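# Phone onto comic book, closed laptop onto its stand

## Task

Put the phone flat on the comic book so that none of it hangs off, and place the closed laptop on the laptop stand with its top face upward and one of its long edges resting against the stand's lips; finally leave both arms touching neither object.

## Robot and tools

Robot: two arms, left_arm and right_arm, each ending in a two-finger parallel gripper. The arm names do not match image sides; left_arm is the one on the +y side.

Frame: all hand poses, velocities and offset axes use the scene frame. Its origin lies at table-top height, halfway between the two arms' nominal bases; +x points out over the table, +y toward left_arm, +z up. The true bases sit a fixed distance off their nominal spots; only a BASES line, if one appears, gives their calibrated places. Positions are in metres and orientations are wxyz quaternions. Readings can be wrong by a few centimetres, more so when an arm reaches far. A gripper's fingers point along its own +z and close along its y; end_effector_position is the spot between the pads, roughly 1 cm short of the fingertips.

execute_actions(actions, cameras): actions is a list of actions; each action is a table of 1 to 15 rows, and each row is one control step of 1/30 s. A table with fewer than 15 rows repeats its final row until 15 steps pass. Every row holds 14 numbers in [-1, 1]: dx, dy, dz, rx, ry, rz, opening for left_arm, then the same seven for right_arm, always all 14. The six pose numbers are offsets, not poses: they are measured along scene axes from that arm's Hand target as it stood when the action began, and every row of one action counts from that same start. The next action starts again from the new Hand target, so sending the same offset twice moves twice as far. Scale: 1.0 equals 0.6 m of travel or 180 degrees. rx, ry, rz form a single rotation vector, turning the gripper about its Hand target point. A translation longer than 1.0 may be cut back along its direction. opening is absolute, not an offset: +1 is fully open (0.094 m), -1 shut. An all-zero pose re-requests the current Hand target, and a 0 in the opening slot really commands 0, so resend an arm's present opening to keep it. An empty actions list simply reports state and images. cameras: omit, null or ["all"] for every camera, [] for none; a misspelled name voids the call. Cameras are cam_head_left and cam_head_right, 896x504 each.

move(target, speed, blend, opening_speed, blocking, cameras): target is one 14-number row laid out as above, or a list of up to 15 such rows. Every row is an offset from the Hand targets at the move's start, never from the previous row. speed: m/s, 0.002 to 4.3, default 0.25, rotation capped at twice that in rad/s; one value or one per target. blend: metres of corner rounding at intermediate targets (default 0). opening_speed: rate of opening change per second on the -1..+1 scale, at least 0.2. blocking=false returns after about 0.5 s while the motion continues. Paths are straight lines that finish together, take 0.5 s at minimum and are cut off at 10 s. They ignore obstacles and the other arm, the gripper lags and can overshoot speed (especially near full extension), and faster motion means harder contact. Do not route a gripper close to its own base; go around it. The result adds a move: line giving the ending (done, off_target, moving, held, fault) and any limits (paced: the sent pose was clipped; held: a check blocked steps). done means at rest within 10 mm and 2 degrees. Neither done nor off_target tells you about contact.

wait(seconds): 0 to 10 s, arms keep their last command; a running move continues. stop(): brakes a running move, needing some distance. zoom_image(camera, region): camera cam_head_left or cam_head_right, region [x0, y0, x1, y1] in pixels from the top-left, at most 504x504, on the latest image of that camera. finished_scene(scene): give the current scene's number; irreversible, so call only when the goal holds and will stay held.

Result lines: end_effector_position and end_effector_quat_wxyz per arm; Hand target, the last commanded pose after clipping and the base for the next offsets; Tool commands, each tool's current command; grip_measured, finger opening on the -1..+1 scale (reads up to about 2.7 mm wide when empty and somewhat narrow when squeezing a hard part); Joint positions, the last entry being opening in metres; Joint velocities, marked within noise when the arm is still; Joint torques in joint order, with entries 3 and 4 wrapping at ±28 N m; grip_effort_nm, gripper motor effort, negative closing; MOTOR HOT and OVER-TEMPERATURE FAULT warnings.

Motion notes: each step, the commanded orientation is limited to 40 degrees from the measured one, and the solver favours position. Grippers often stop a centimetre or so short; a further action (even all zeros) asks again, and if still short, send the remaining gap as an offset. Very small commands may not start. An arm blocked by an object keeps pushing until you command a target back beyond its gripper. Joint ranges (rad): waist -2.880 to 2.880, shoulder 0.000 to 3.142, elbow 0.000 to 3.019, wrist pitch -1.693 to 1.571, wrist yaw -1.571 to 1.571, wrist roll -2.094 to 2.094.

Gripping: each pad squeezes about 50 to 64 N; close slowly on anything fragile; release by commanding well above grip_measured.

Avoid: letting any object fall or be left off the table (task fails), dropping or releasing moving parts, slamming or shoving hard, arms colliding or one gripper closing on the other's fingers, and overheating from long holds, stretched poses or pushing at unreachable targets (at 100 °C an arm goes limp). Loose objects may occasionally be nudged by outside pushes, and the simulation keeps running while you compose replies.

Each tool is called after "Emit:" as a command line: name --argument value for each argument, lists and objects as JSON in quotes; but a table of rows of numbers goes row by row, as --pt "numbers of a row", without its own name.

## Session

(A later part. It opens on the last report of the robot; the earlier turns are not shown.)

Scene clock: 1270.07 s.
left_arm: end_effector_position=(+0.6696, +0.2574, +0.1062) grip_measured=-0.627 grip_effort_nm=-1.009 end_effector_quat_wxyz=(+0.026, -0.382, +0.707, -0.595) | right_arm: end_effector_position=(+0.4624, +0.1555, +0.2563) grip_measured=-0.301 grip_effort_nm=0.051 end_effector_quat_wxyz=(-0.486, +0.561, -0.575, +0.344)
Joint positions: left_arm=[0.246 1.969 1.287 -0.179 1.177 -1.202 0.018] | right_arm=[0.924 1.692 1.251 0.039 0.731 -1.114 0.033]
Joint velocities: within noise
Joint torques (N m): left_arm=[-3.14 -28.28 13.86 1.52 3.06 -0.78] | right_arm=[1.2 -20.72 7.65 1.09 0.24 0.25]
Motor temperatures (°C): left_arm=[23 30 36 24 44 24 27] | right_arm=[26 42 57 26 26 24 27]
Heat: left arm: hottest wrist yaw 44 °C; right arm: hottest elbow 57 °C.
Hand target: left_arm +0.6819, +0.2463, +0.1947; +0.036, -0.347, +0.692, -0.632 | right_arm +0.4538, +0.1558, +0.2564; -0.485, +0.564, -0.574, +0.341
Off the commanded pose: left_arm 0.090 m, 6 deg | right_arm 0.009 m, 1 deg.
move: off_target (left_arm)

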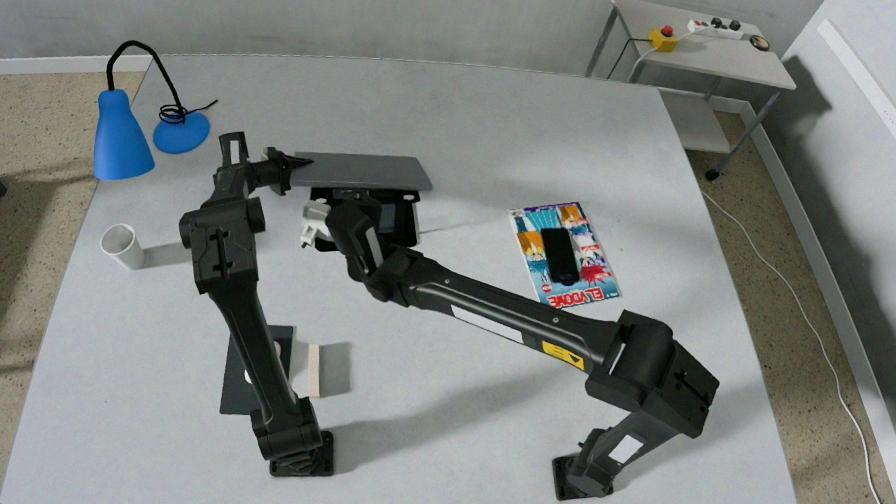

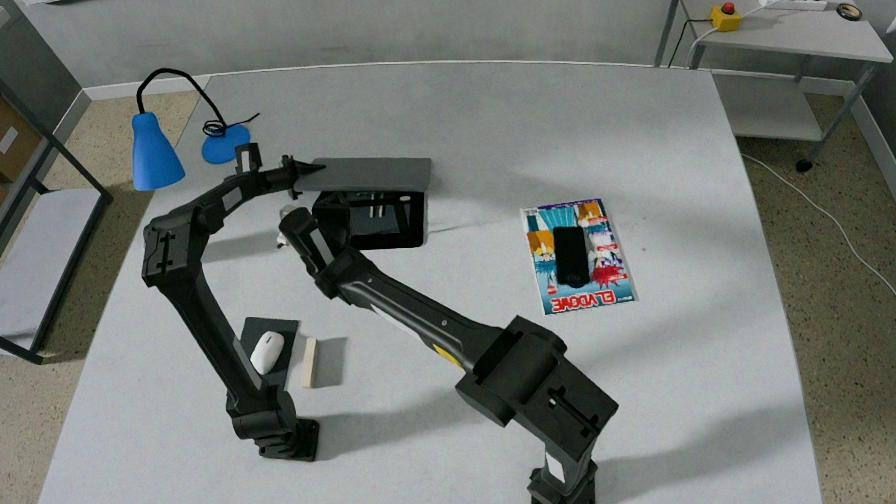

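Emit:
move --pt "-0.005 0.01 -0.1 0 0 0 -1 -0.1 -0.15 0.0 0 0 0 -0.3" --speed 0.06

Emit:
zoom_image --camera "cam_head_left" --region '[250, 100, 470, 260]'

Emit:
zoom_image --camera "cam_head_right" --region '[250, 100, 470, 260]'

Scene clock: 1274.93 s.
left_arm: end_effector_position=(+0.6735, +0.2562, +0.0902) grip_measured=-0.630 grip_effort_nm=-1.009 end_effector_quat_wxyz=(+0.029, -0.367, +0.701, -0.611) | right_arm: end_effector_position=(+0.3969, +0.0689, +0.2522) grip_measured=-0.301 grip_effort_nm=0.061 end_effector_quat_wxyz=(-0.476, +0.570, -0.575, +0.344)
Joint positions: left_arm=[0.246 2.014 1.279 -0.066 1.211 -1.237 0.017] | right_arm=[0.924 1.43 0.943 0.06 0.726 -1.113 0.033]
Joint velocities: within noise
Joint torques (N m): left_arm=[-2.08 -25.23 10.13 2.36 2 -0.46] | right_arm=[0.62 -16.09 7.41 2 0.11 0.23]
Motor temperatures (°C): left_arm=[23 31 37 24 46 24 27] | right_arm=[26 42 56 26 26 24 27]
Heat: left arm: hottest wrist yaw 46 °C; right arm: hottest elbow 56 °C.
Hand target: left_arm +0.6788, +0.2523, +0.1348; +0.036, -0.347, +0.692, -0.632 | right_arm +0.3938, +0.0658, +0.2564; -0.485, +0.564, -0.574, +0.341
Off the commanded pose: left_arm 0.045 m, 4 deg | right_arm 0.006 m, 1 deg.
move: off_target (left_arm)

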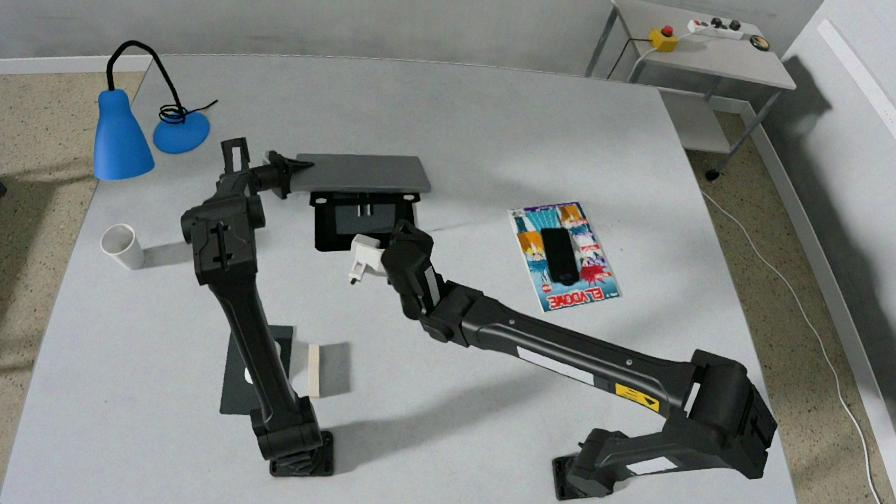

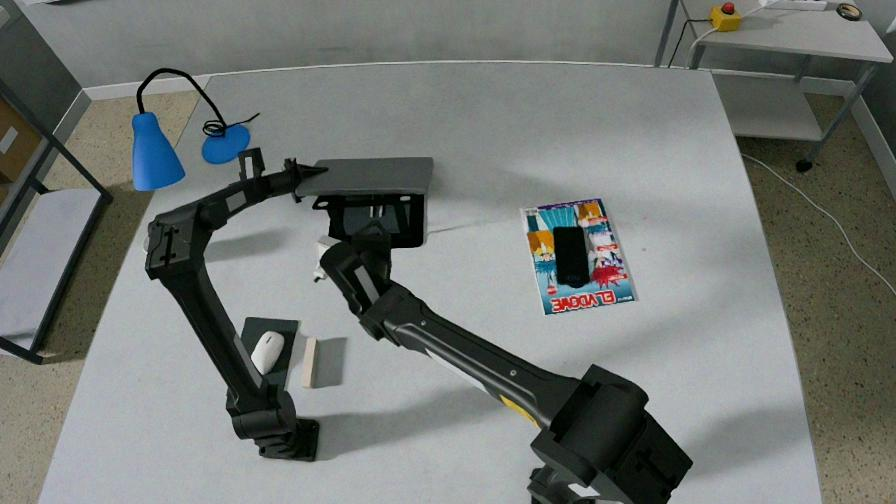

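Scaled by 2.291.

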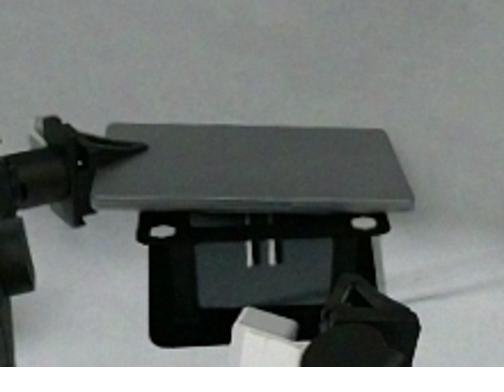

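Scaled by 2.291.

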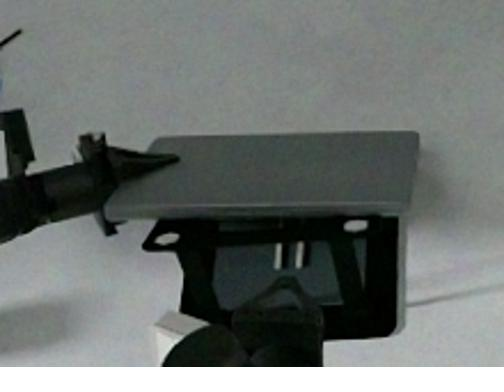

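Emit:
move --pt "-0.0 0.01 -0.05 0 0 0 -1 -0.1 -0.15 0.0 0 0 0 -0.3" --speed 0.06

Emit:
zoom_image --camera "cam_head_left" --region '[270, 130, 450, 260]'

Emit:
zoom_image --camera "cam_head_right" --region '[270, 130, 450, 260]'

Scene clock: 1283.43 s.
left_arm: end_effector_position=(+0.6757, +0.2555, +0.0772) grip_measured=-0.634 grip_effort_nm=-1.009 end_effector_quat_wxyz=(+0.022, -0.366, +0.694, -0.620) | right_arm: end_effector_position=(+0.3340, -0.0148, +0.2605) grip_measured=-0.301 grip_effort_nm=0.051 end_effector_quat_wxyz=(-0.493, +0.562, -0.573, +0.336)
Joint positions: left_arm=[0.246 2.05 1.279 -0.001 1.233 -1.275 0.017] | right_arm=[0.92 1.123 0.682 0.051 0.71 -1.113 0.033]
Joint velocities: within noise
Joint torques (N m): left_arm=[-1.14 -23.59 9.07 1.99 1.4 -0.13] | right_arm=[-0.38 -10.75 7.68 1.09 0.09 0.16]
Motor temperatures (°C): left_arm=[23 31 37 24 45 24 28] | right_arm=[26 41 54 26 25 24 27]
Heat: left arm: hottest wrist yaw 45 °C; right arm: hottest elbow 54 °C.
Hand target: left_arm +0.6789, +0.2581, +0.1048; +0.036, -0.347, +0.692, -0.632 | right_arm +0.3337, -0.0242, +0.2564; -0.485, +0.564, -0.574, +0.341
Off the commanded pose: left_arm 0.028 m, 3 deg | right_arm 0.010 m, 1 deg.
move: off_target (left_arm)

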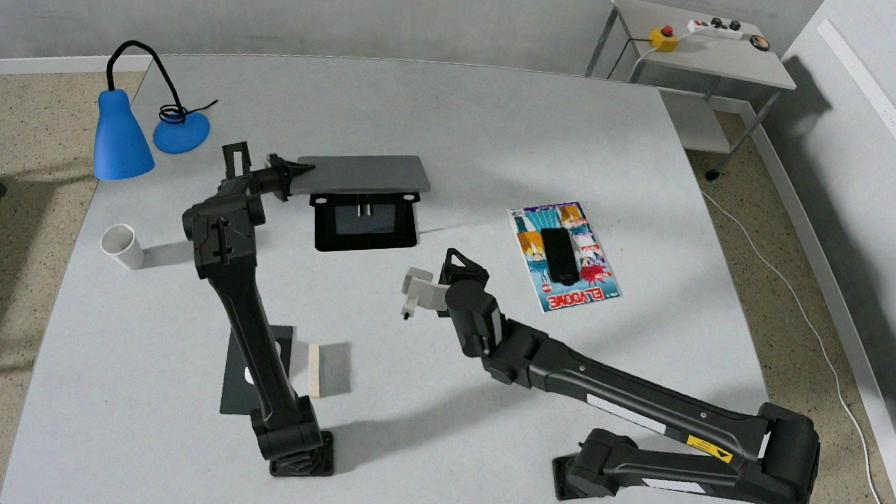

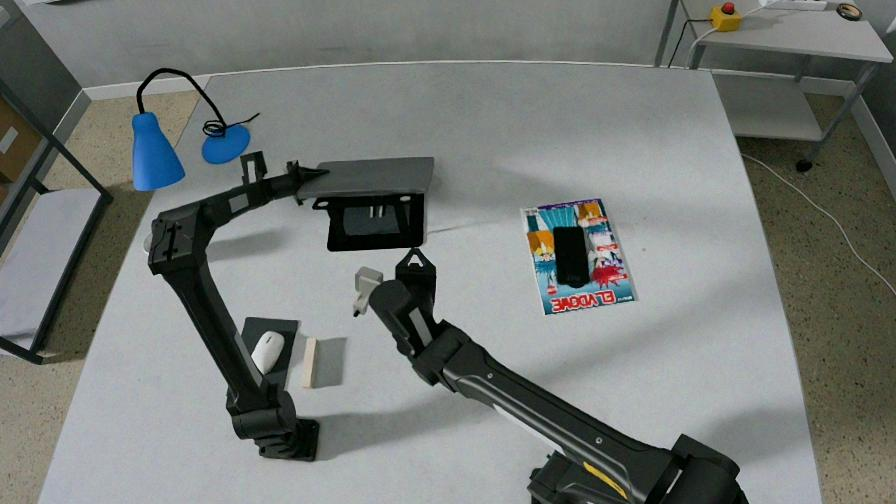

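Scaled by 2.800.

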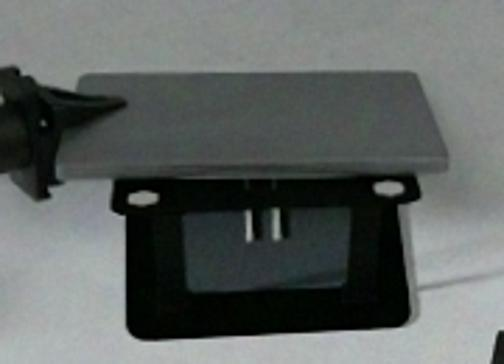

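Scaled by 2.800.

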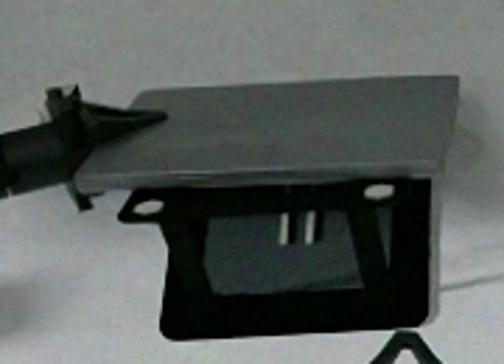

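Emit:
move --pt "-0.0 0.0 0.0 0 0 0 -0.3 -0.05 -0.05 0.0 0 0 0 -0.3" --speed 0.06 --opening_speed 0.2

Emit:
zoom_image --camera "cam_head_left" --region '[270, 130, 450, 260]'

Emit:
zoom_image --camera "cam_head_right" --region '[270, 130, 450, 260]'

Scene clock: 1291.93 s.
left_arm: end_effector_position=(+0.6766, +0.2552, +0.0800) grip_measured=-0.303 grip_effort_nm=0.144 end_effector_quat_wxyz=(+0.022, -0.363, +0.691, -0.624) | right_arm: end_effector_position=(+0.3088, -0.0510, +0.2612) grip_measured=-0.301 grip_effort_nm=0.056 end_effector_quat_wxyz=(-0.489, +0.560, -0.575, +0.342)
Joint positions: left_arm=[0.246 2.051 1.278 0.024 1.243 -1.296 0.033] | right_arm=[0.92 0.983 0.597 -0.01 0.723 -1.113 0.033]
Joint velocities: within noise
Joint torques (N m): left_arm=[-1.55 -23.88 8.9 1.55 0.95 0.02] | right_arm=[0.85 -8.18 7.9 1.09 0.25 0.23]
Motor temperatures (°C): left_arm=[23 32 37 24 44 24 28] | right_arm=[26 40 52 26 25 24 27]
Heat: left arm: hottest wrist yaw 44 °C; right arm: hottest elbow 52 °C.
Hand target: left_arm +0.6789, +0.2581, +0.1049; +0.036, -0.347, +0.692, -0.633 | right_arm +0.3038, -0.0542, +0.2565; -0.485, +0.564, -0.574, +0.341
Off the commanded pose: left_arm 0.025 m, 3 deg | right_arm 0.008 m, 1 deg.
move: off_target (left_arm)

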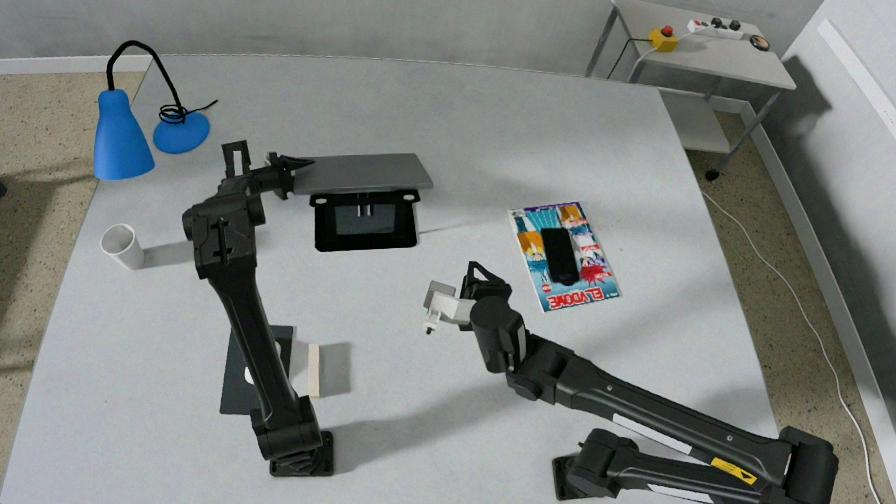

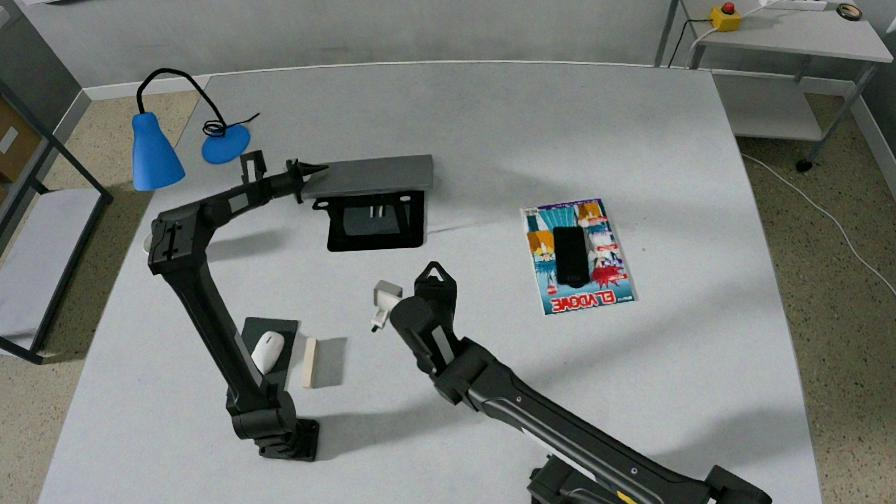

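Scaled by 2.800.

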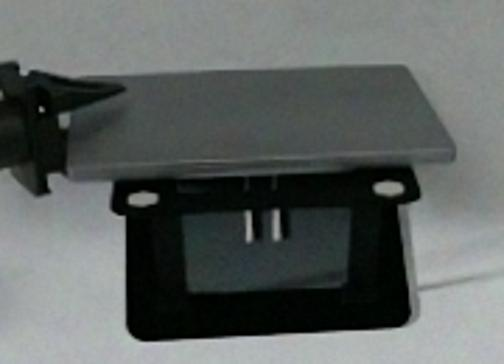

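Scaled by 2.800.

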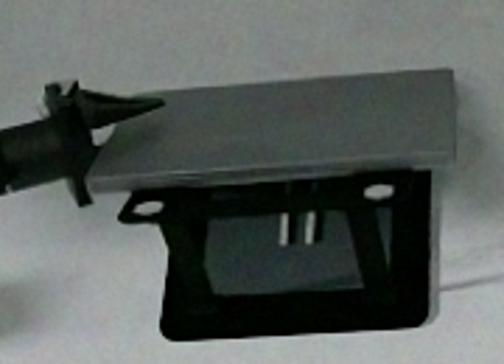

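Emit:
move --pt "-0.0 0.0 0.0 0 0 0 0.3 -0.05 -0.05 0.0 0 0 0 -0.3" --speed 0.06 --opening_speed 0.2

Emit:
zoom_image --camera "cam_head_left" --region '[270, 130, 450, 260]'

Emit:
zoom_image --camera "cam_head_right" --region '[270, 130, 450, 260]'

Scene clock: 1299.13 s.
left_arm: end_effector_position=(+0.6786, +0.2558, +0.0920) grip_measured=+0.297 grip_effort_nm=0.164 end_effector_quat_wxyz=(+0.034, -0.353, +0.694, -0.627) | right_arm: end_effector_position=(+0.2799, -0.0836, +0.2622) grip_measured=-0.301 grip_effort_nm=0.056 end_effector_quat_wxyz=(-0.487, +0.559, -0.576, +0.344)
Joint positions: left_arm=[0.246 2.034 1.278 0.039 1.243 -1.297 0.061] | right_arm=[0.937 0.827 0.523 -0.1 0.745 -1.104 0.033]
Joint velocities: within noise
Joint torques (N m): left_arm=[-1.08 -22.89 9.22 0.95 0.93 0.01] | right_arm=[1.38 -5.89 8.13 1.09 0.25 0.29]
Motor temperatures (°C): left_arm=[23 32 36 24 42 24 27] | right_arm=[26 40 51 25 25 24 27]
Heat: left arm: hottest wrist yaw 42 °C; right arm: hottest elbow 51 °C.
Hand target: left_arm +0.6789, +0.2581, +0.1049; +0.036, -0.347, +0.692, -0.633 | right_arm +0.2738, -0.0843, +0.2565; -0.485, +0.564, -0.575, +0.341
Off the commanded pose: left_arm 0.013 m, 1 deg | right_arm 0.008 m, 1 deg.
move: off_target (left_arm)

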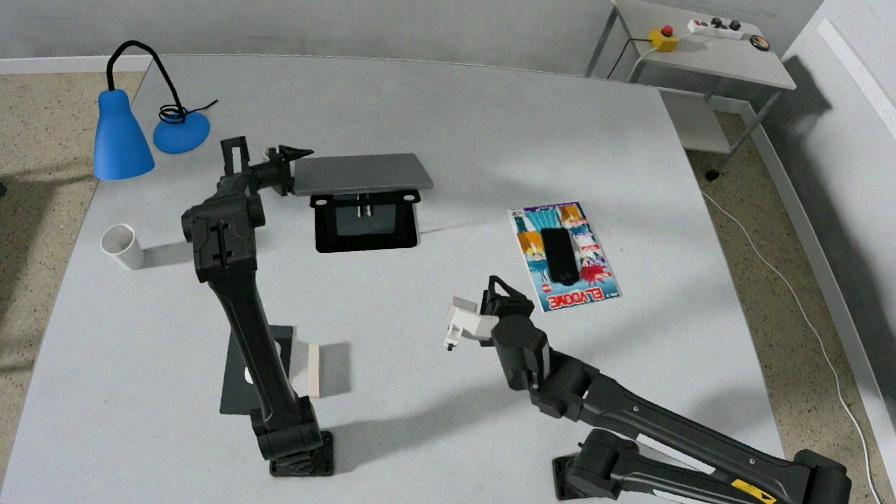

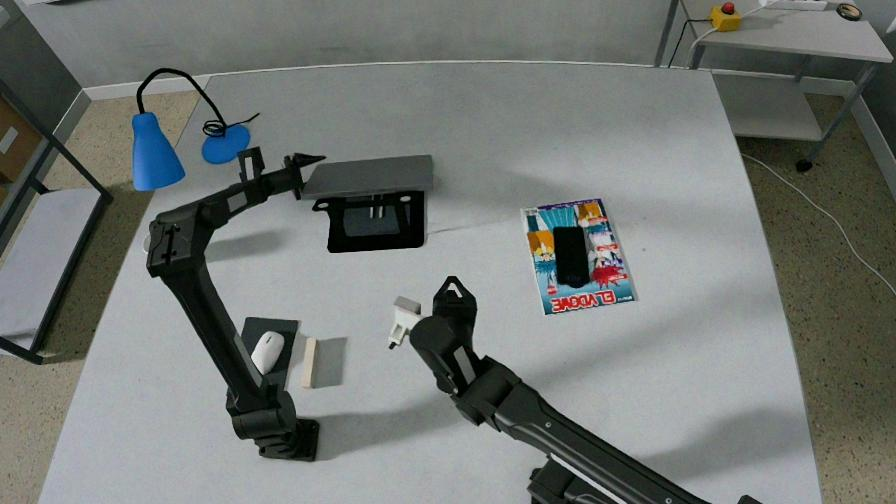

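Scaled by 2.800.

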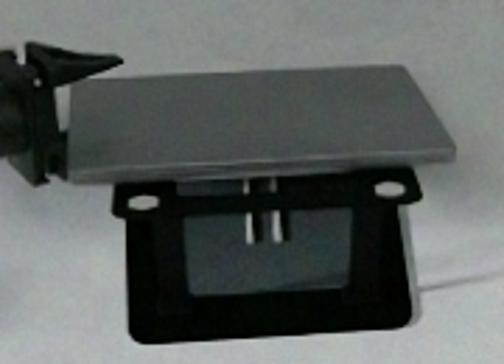

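Scaled by 2.800.

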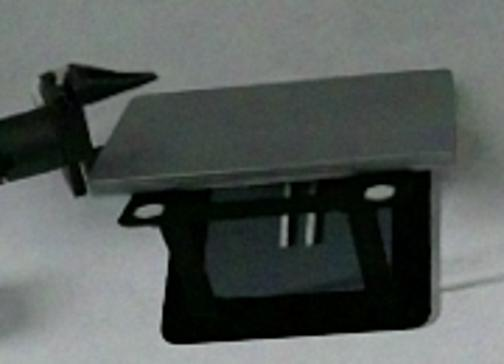

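Emit:
move --pt "-0.05 0.085 0.02 0 0 0 0.3 0 0 0.0 0 0 0 -0.3" --pt "-0.11 0.16 0.08 0 0 0 0.3 0 0 0.0 0 0 0 -0.3" --speed 0.08

Emit:
zoom_image --camera "cam_head_left" --region '[270, 130, 450, 260]'

Emit:
zoom_image --camera "cam_head_right" --region '[270, 130, 450, 260]'

Scene clock: 1305.33 s.
left_arm: end_effector_position=(+0.5957, +0.3396, +0.1277) grip_measured=+0.298 grip_effort_nm=0.110 end_effector_quat_wxyz=(+0.007, -0.365, +0.684, -0.631) | right_arm: end_effector_position=(+0.2799, -0.0835, +0.2622) grip_measured=-0.301 grip_effort_nm=0.051 end_effector_quat_wxyz=(-0.487, +0.559, -0.576, +0.344)
Joint positions: left_arm=[0.44 1.938 1.311 -0.784 1.364 -0.642 0.061] | right_arm=[0.937 0.827 0.523 -0.1 0.745 -1.104 0.033]
Joint velocities: within noise
Joint torques (N m): left_arm=[-0.97 -20.72 14.13 0.29 0.66 0.18] | right_arm=[1.44 -5.89 8.12 1.09 0.25 0.29]
Motor temperatures (°C): left_arm=[23 32 36 24 41 24 27] | right_arm=[26 39 49 25 25 24 26]
Heat: left arm: hottest wrist yaw 41 °C; right arm: hottest elbow 49 °C.
Hand target: left_arm +0.6129, +0.3541, +0.1528; +0.036, -0.347, +0.692, -0.632 | right_arm +0.2737, -0.0841, +0.2565; -0.485, +0.564, -0.574, +0.341
Off the commanded pose: left_arm 0.034 m, 4 deg | right_arm 0.008 m, 1 deg.
move: off_target (left_arm)

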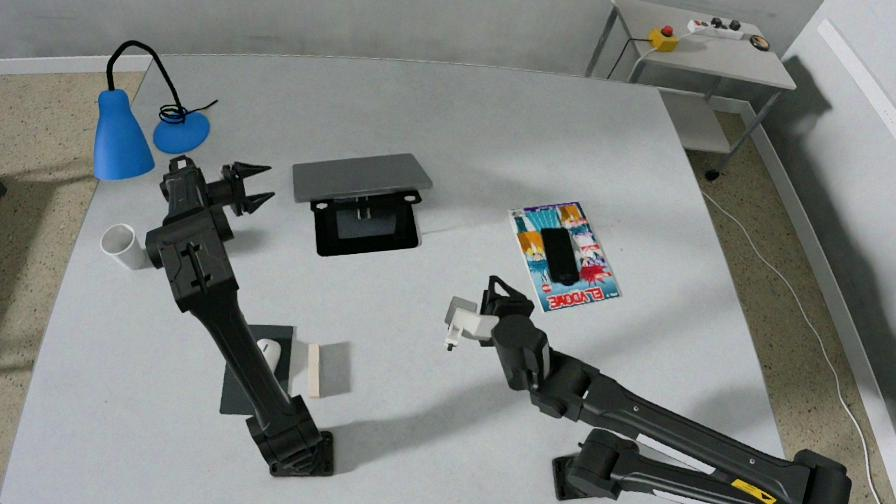

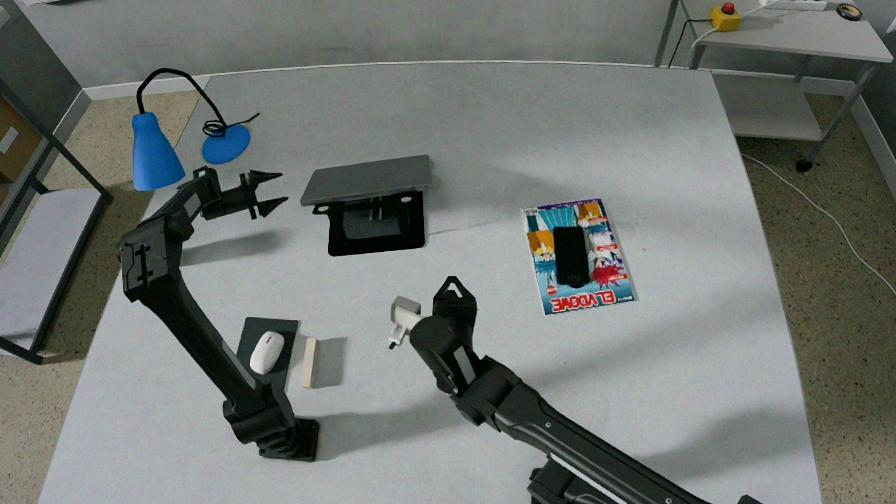

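Scaled by 2.800.

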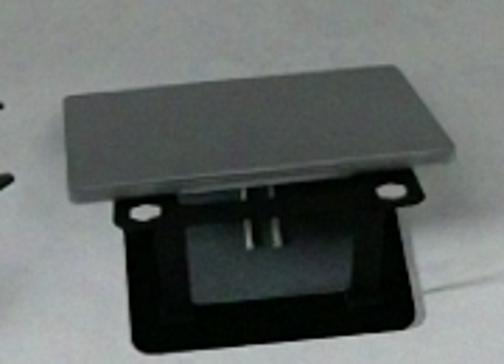

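Scaled by 2.800.

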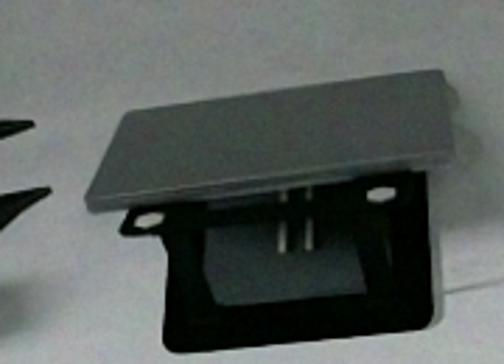

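Emit:
zoom_image --camera "cam_head_right" --region '[290, 140, 450, 220]'

Emit:
zoom_image --camera "cam_head_left" --region '[280, 140, 440, 220]'

Emit:
zoom_image --camera "cam_head_right" --region '[395, 140, 455, 190]'

Scaled by 3.150.

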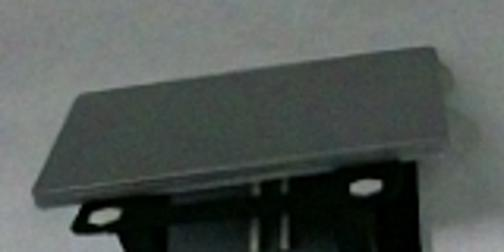

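Scaled by 3.150.

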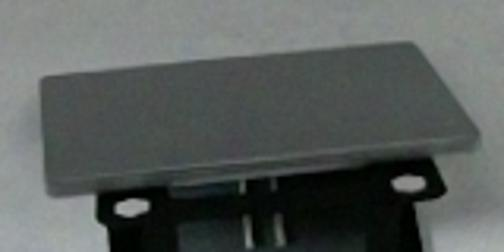

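Scaled by 8.400.

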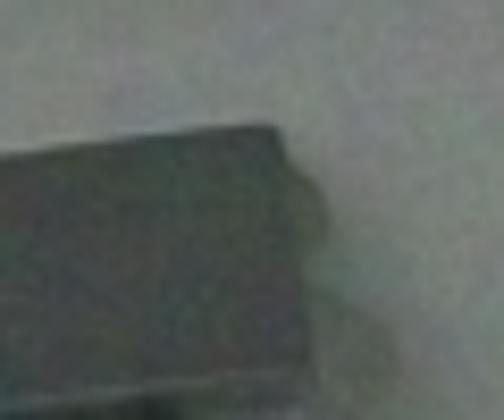

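Emit:
zoom_image --camera "cam_head_left" --region '[330, 140, 390, 175]'

Emit:
zoom_image --camera "cam_head_right" --region '[345, 140, 405, 175]'

Emit:
zoom_image --camera "cam_head_left" --region '[300, 180, 430, 255]'

Emit:
zoom_image --camera "cam_head_right" --region '[305, 180, 435, 255]'

Scaled by 8.400.

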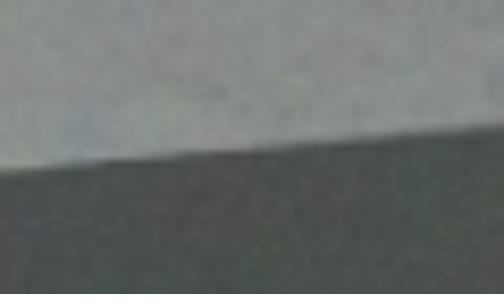

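Scaled by 8.400.

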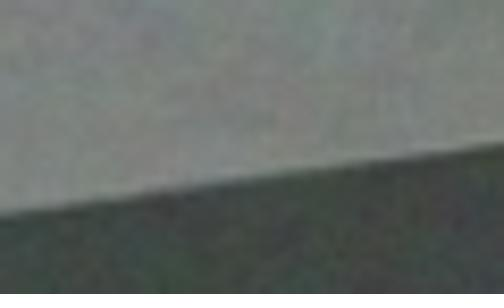

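Scaled by 3.877.

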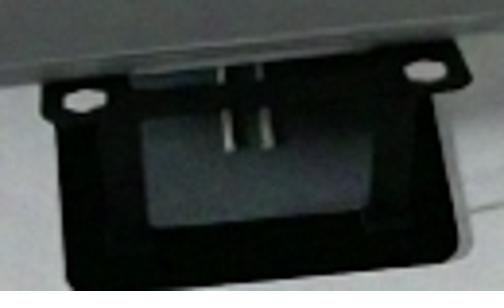

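Scaled by 3.877.

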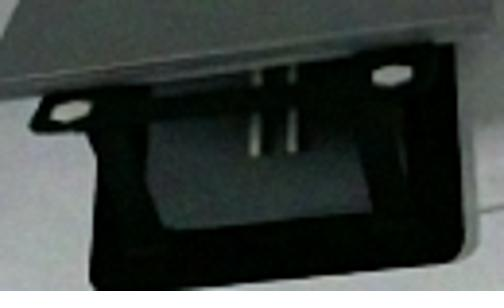

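Emit:
move --pt "-0.1 0.0 0.1 0 0 0 0.3 0.327 0.38 0.0 0 0.194 0 -1" --speed 0.3

Emit:
zoom_image --camera "cam_head_left" --region '[270, 130, 450, 260]'

Emit:
zoom_image --camera "cam_head_right" --region '[270, 130, 450, 260]'

Scene clock: 1350.70 s.
left_arm: end_effector_position=(+0.5509, +0.3449, +0.1990) grip_measured=+0.298 grip_effort_nm=0.110 end_effector_quat_wxyz=(+0.020, -0.353, +0.690, -0.632) | right_arm: end_effector_position=(+0.4524, +0.1349, +0.2428) grip_measured=-0.991 grip_effort_nm=-0.496 end_effector_quat_wxyz=(-0.279, +0.651, -0.688, +0.158)
Joint positions: left_arm=[0.489 1.794 1.311 -1.158 1.368 -0.37 0.061] | right_arm=[0.83 1.727 1.591 -0.87 0.345 -0.781 0]
Joint velocities: within noise
Joint torques (N m): left_arm=[0.03 -18.67 11.11 -0.35 0.7 0.15] | right_arm=[-0.26 -18.32 13.87 0.64 0.11 0.25]
Motor temperatures (°C): left_arm=[23 31 38 24 37 24 27] | right_arm=[26 36 45 25 25 23 26]
Heat: left arm: hottest elbow 38 °C; right arm: hottest elbow 45 °C.
Hand target: left_arm +0.5529, +0.3542, +0.2128; +0.036, -0.347, +0.692, -0.632 | right_arm +0.4701, +0.1438, +0.2566; -0.290, +0.641, -0.693, +0.156
Off the commanded pose: left_arm 0.017 m, 2 deg | right_arm 0.024 m, 2 deg.
move: off_target (left_arm, right_arm)

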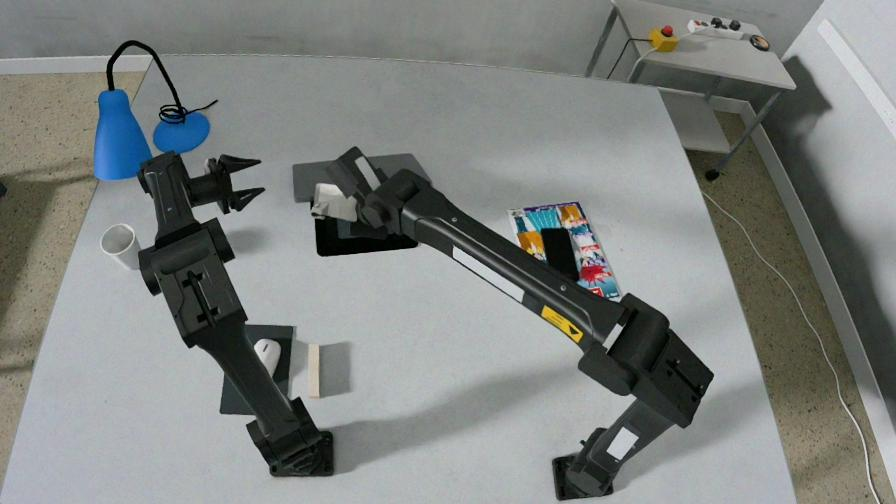

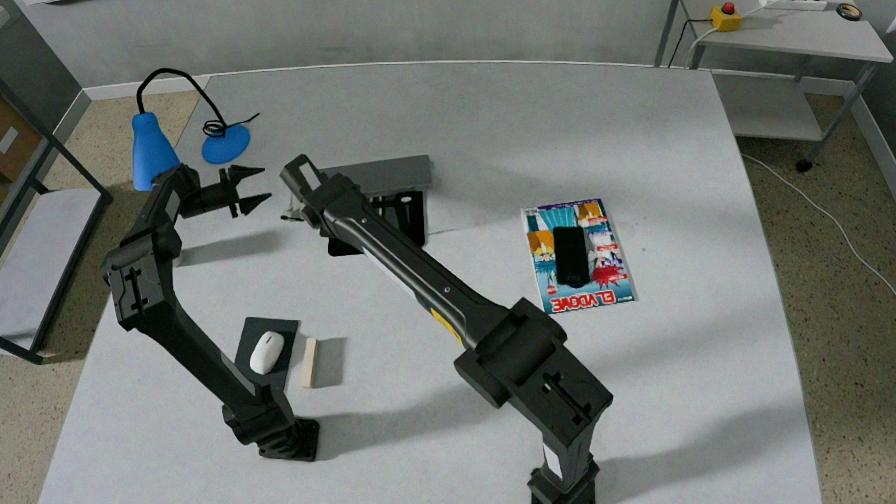

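Scaled by 2.800.

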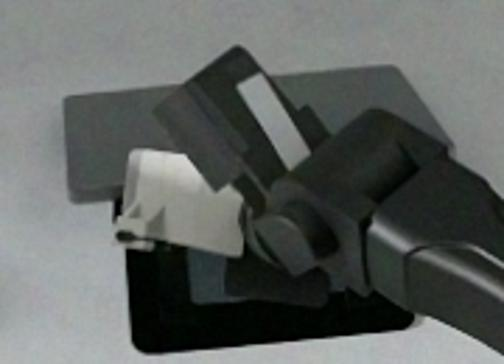

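Scaled by 2.800.

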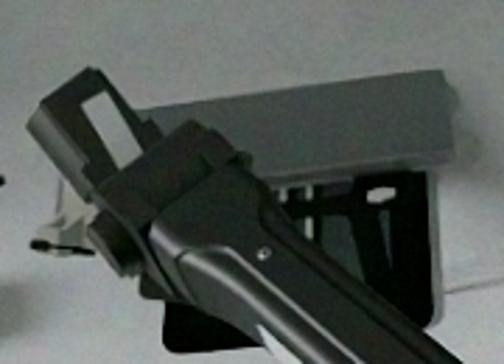

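Emit:
move --pt "0 0.0 0.0 0 0 0 0.3 0.105 0.015 -0.115 0 0 0 -1" --speed 0.08

Emit:
zoom_image --camera "cam_head_left" --region '[270, 130, 450, 260]'

Emit:
zoom_image --camera "cam_head_right" --region '[270, 130, 450, 260]'

Scene clock: 1356.00 s.
left_arm: end_effector_position=(+0.5507, +0.3448, +0.1990) grip_measured=+0.298 grip_effort_nm=0.105 end_effector_quat_wxyz=(+0.019, -0.352, +0.690, -0.632) | right_arm: end_effector_position=(+0.5103, +0.1407, +0.1716) grip_measured=-0.991 grip_effort_nm=-0.491 end_effector_quat_wxyz=(-0.267, +0.649, -0.695, +0.155)
Joint positions: left_arm=[0.489 1.794 1.311 -1.161 1.368 -0.367 0.061] | right_arm=[0.766 1.89 1.639 -0.765 0.31 -0.821 0]
Joint velocities: within noise
Joint torques (N m): left_arm=[-0.09 -18.9 11.06 -0.09 0.68 0.2] | right_arm=[-0.26 -20.6 13.59 1.48 0.09 0.12]
Motor temperatures (°C): left_arm=[23 32 38 24 37 24 27] | right_arm=[26 37 47 25 25 23 26]
Heat: left arm: hottest elbow 38 °C; right arm: hottest elbow 47 °C.
Hand target: left_arm +0.5528, +0.3542, +0.2128; +0.036, -0.347, +0.692, -0.632 | right_arm +0.5330, +0.1529, +0.1875; -0.290, +0.641, -0.694, +0.156
Off the commanded pose: left_arm 0.017 m, 2 deg | right_arm 0.030 m, 3 deg.
move: off_target (left_arm, right_arm)

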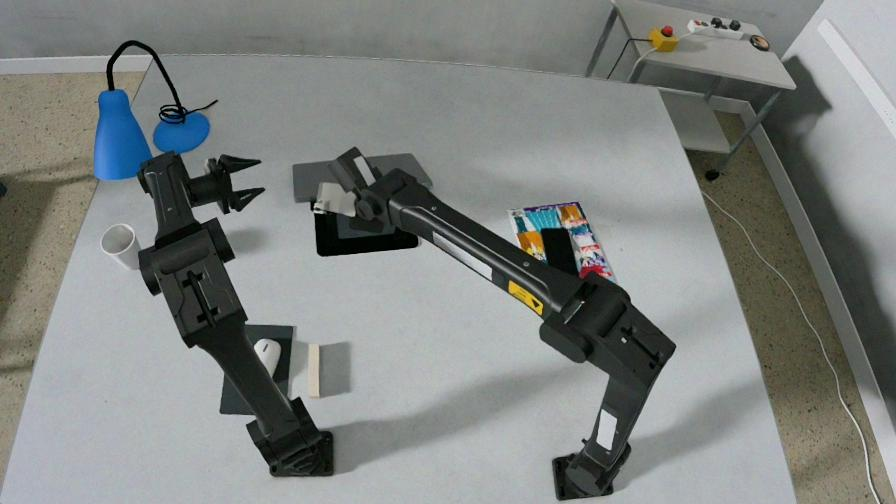

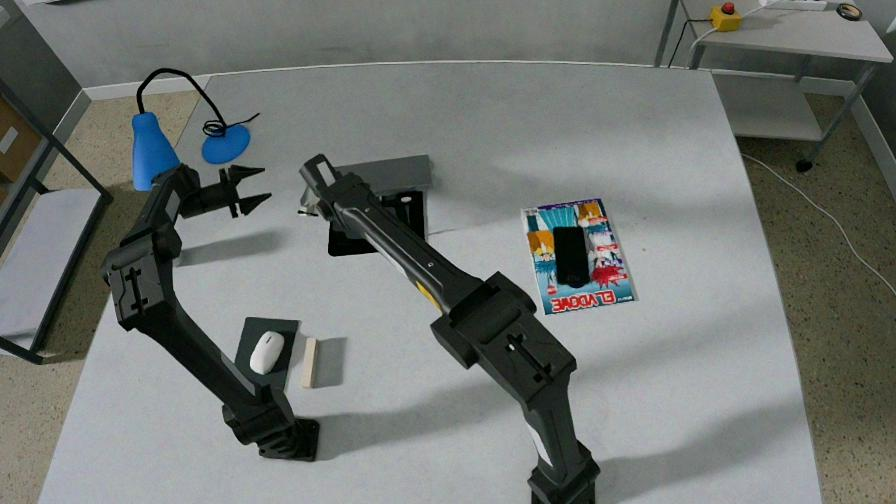

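Scaled by 2.800.

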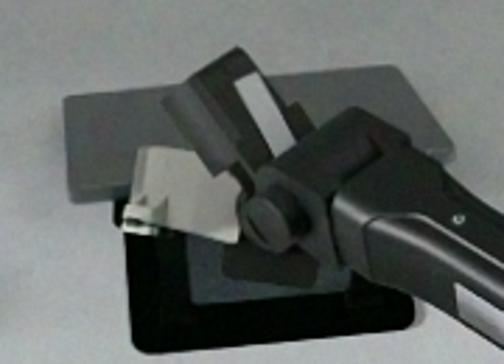

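Scaled by 2.800.

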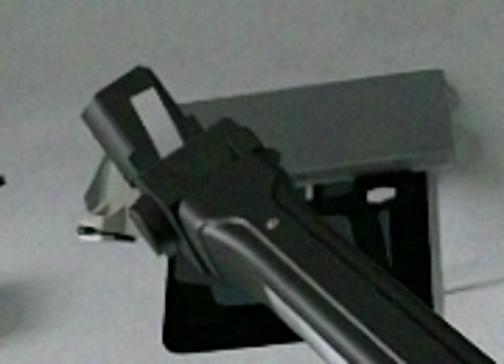

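Emit:
move --pt "0 0.0 0.0 0 0 0 0.3 0.06 0.01 -0.035 0 0 0 -1" --speed 0.05

Emit:
zoom_image --camera "cam_head_right" --region '[270, 130, 450, 260]'

Scene clock: 1360.53 s.
left_arm: end_effector_position=(+0.5507, +0.3448, +0.1990) grip_measured=+0.298 grip_effort_nm=0.110 end_effector_quat_wxyz=(+0.020, -0.352, +0.690, -0.632) | right_arm: end_effector_position=(+0.5458, +0.1489, +0.1556) grip_measured=-0.991 grip_effort_nm=-0.491 end_effector_quat_wxyz=(-0.271, +0.649, -0.695, +0.154)
Joint positions: left_arm=[0.489 1.794 1.311 -1.161 1.368 -0.366 0.061] | right_arm=[0.736 1.979 1.728 -0.75 0.292 -0.847 0]
Joint velocities: within noise
Joint torques (N m): left_arm=[-0.62 -19.08 11.06 -0.1 0.67 0.19] | right_arm=[-0.44 -21.77 13.57 1.4 0.09 0.11]
Motor temperatures (°C): left_arm=[23 32 38 24 37 24 27] | right_arm=[26 37 47 25 25 23 26]
Heat: left arm: hottest elbow 38 °C; right arm: hottest elbow 47 °C.
Hand target: left_arm +0.5528, +0.3542, +0.2128; +0.036, -0.347, +0.692, -0.632 | right_arm +0.5690, +0.1588, +0.1665; -0.290, +0.641, -0.693, +0.156
Off the commanded pose: left_arm 0.017 m, 2 deg | right_arm 0.027 m, 2 deg.
move: off_target (left_arm, right_arm)

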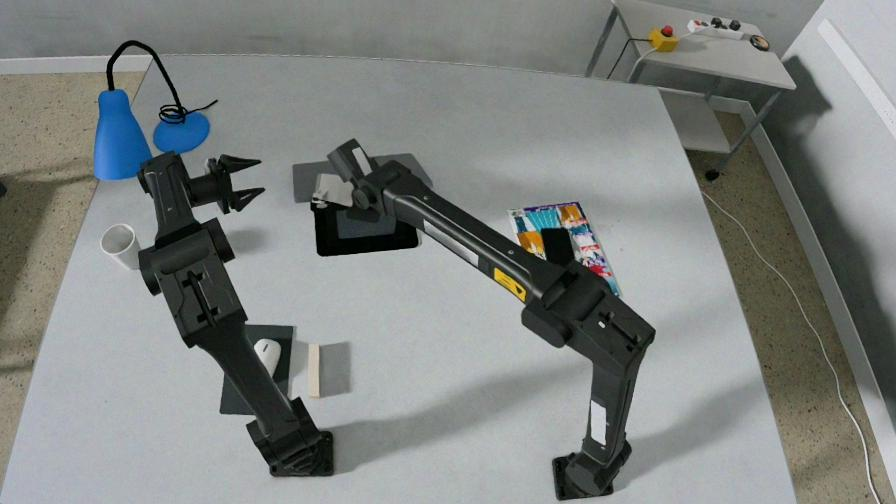

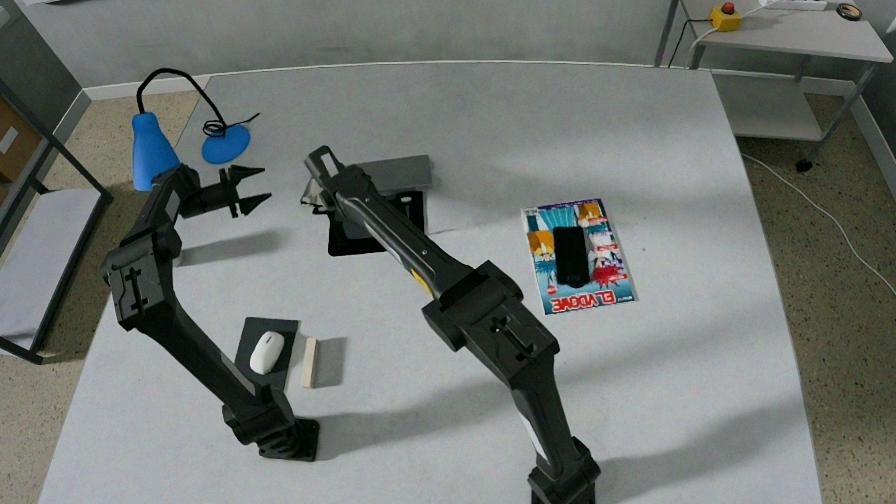

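Scaled by 2.800.

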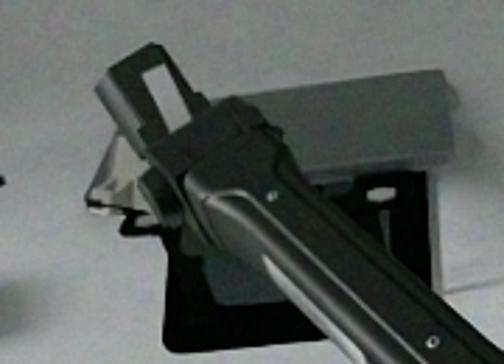

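Emit:
move --pt "0 0.0 0.0 0 0 0 0.3 0.035 0.0 -0.015 0 0 0 -1" --speed 0.05

Emit:
zoom_image --camera "cam_head_left" --region '[270, 130, 450, 260]'

Emit:
zoom_image --camera "cam_head_right" --region '[270, 130, 450, 260]'

Scene clock: 1363.90 s.
left_arm: end_effector_position=(+0.5507, +0.3448, +0.1990) grip_measured=+0.298 grip_effort_nm=0.110 end_effector_quat_wxyz=(+0.020, -0.352, +0.690, -0.632) | right_arm: end_effector_position=(+0.5660, +0.1506, +0.1514) grip_measured=-0.991 grip_effort_nm=-0.491 end_effector_quat_wxyz=(-0.274, +0.648, -0.694, +0.152)
Joint positions: left_arm=[0.489 1.794 1.311 -1.161 1.368 -0.366 0.061] | right_arm=[0.716 2.021 1.781 -0.748 0.277 -0.865 0]
Joint velocities: within noise
Joint torques (N m): left_arm=[-0.26 -18.96 11.06 -0.17 0.68 0.14] | right_arm=[-0.5 -21.54 13.75 1.33 0.12 0.14]
Motor temperatures (°C): left_arm=[23 32 38 24 37 24 27] | right_arm=[26 38 48 25 25 23 26]
Heat: left arm: hottest elbow 38 °C; right arm: hottest elbow 48 °C.
Hand target: left_arm +0.5528, +0.3542, +0.2128; +0.036, -0.347, +0.692, -0.632 | right_arm +0.5901, +0.1588, +0.1576; -0.290, +0.641, -0.694, +0.156
Off the commanded pose: left_arm 0.017 m, 2 deg | right_arm 0.026 m, 2 deg.
move: off_target (left_arm, right_arm)

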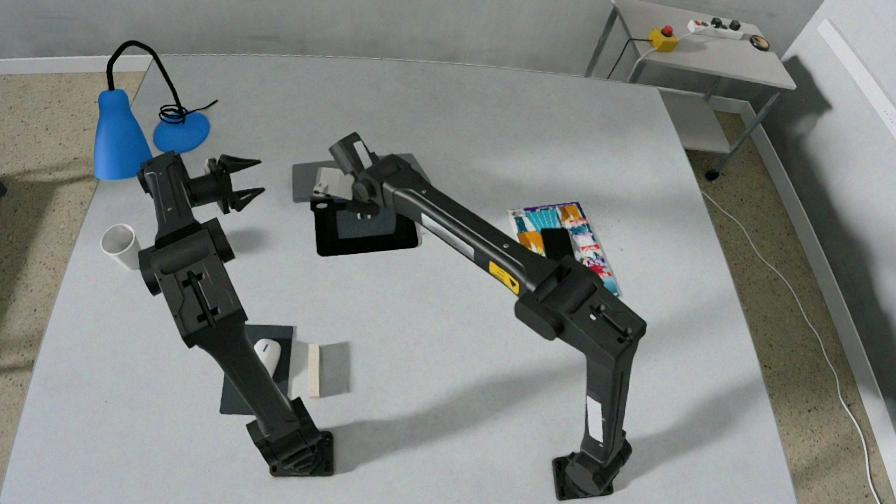

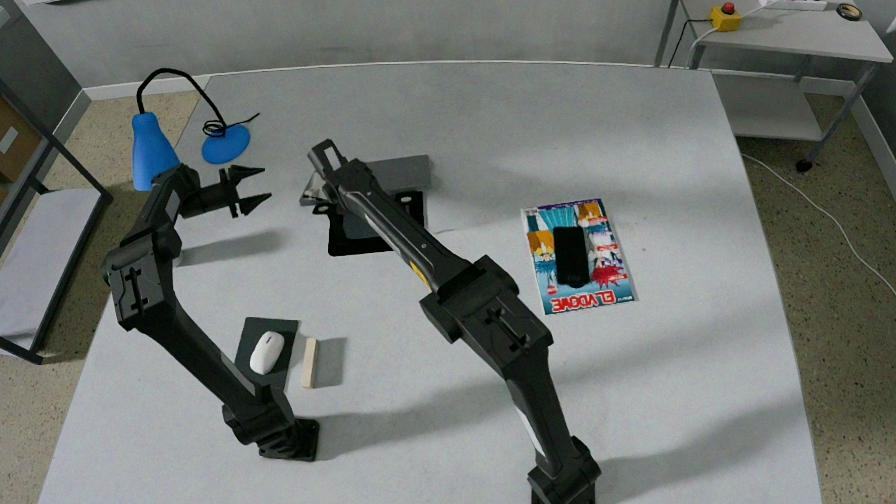

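Scaled by 2.800.

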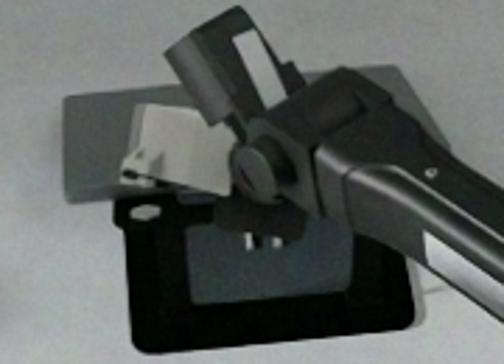

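Scaled by 2.800.

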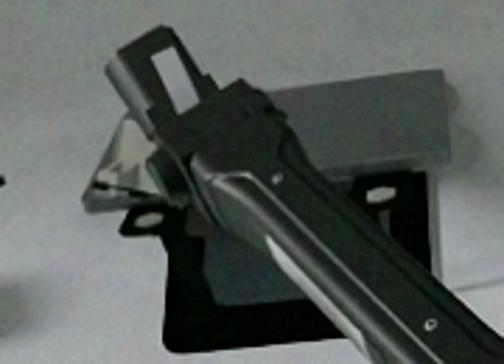

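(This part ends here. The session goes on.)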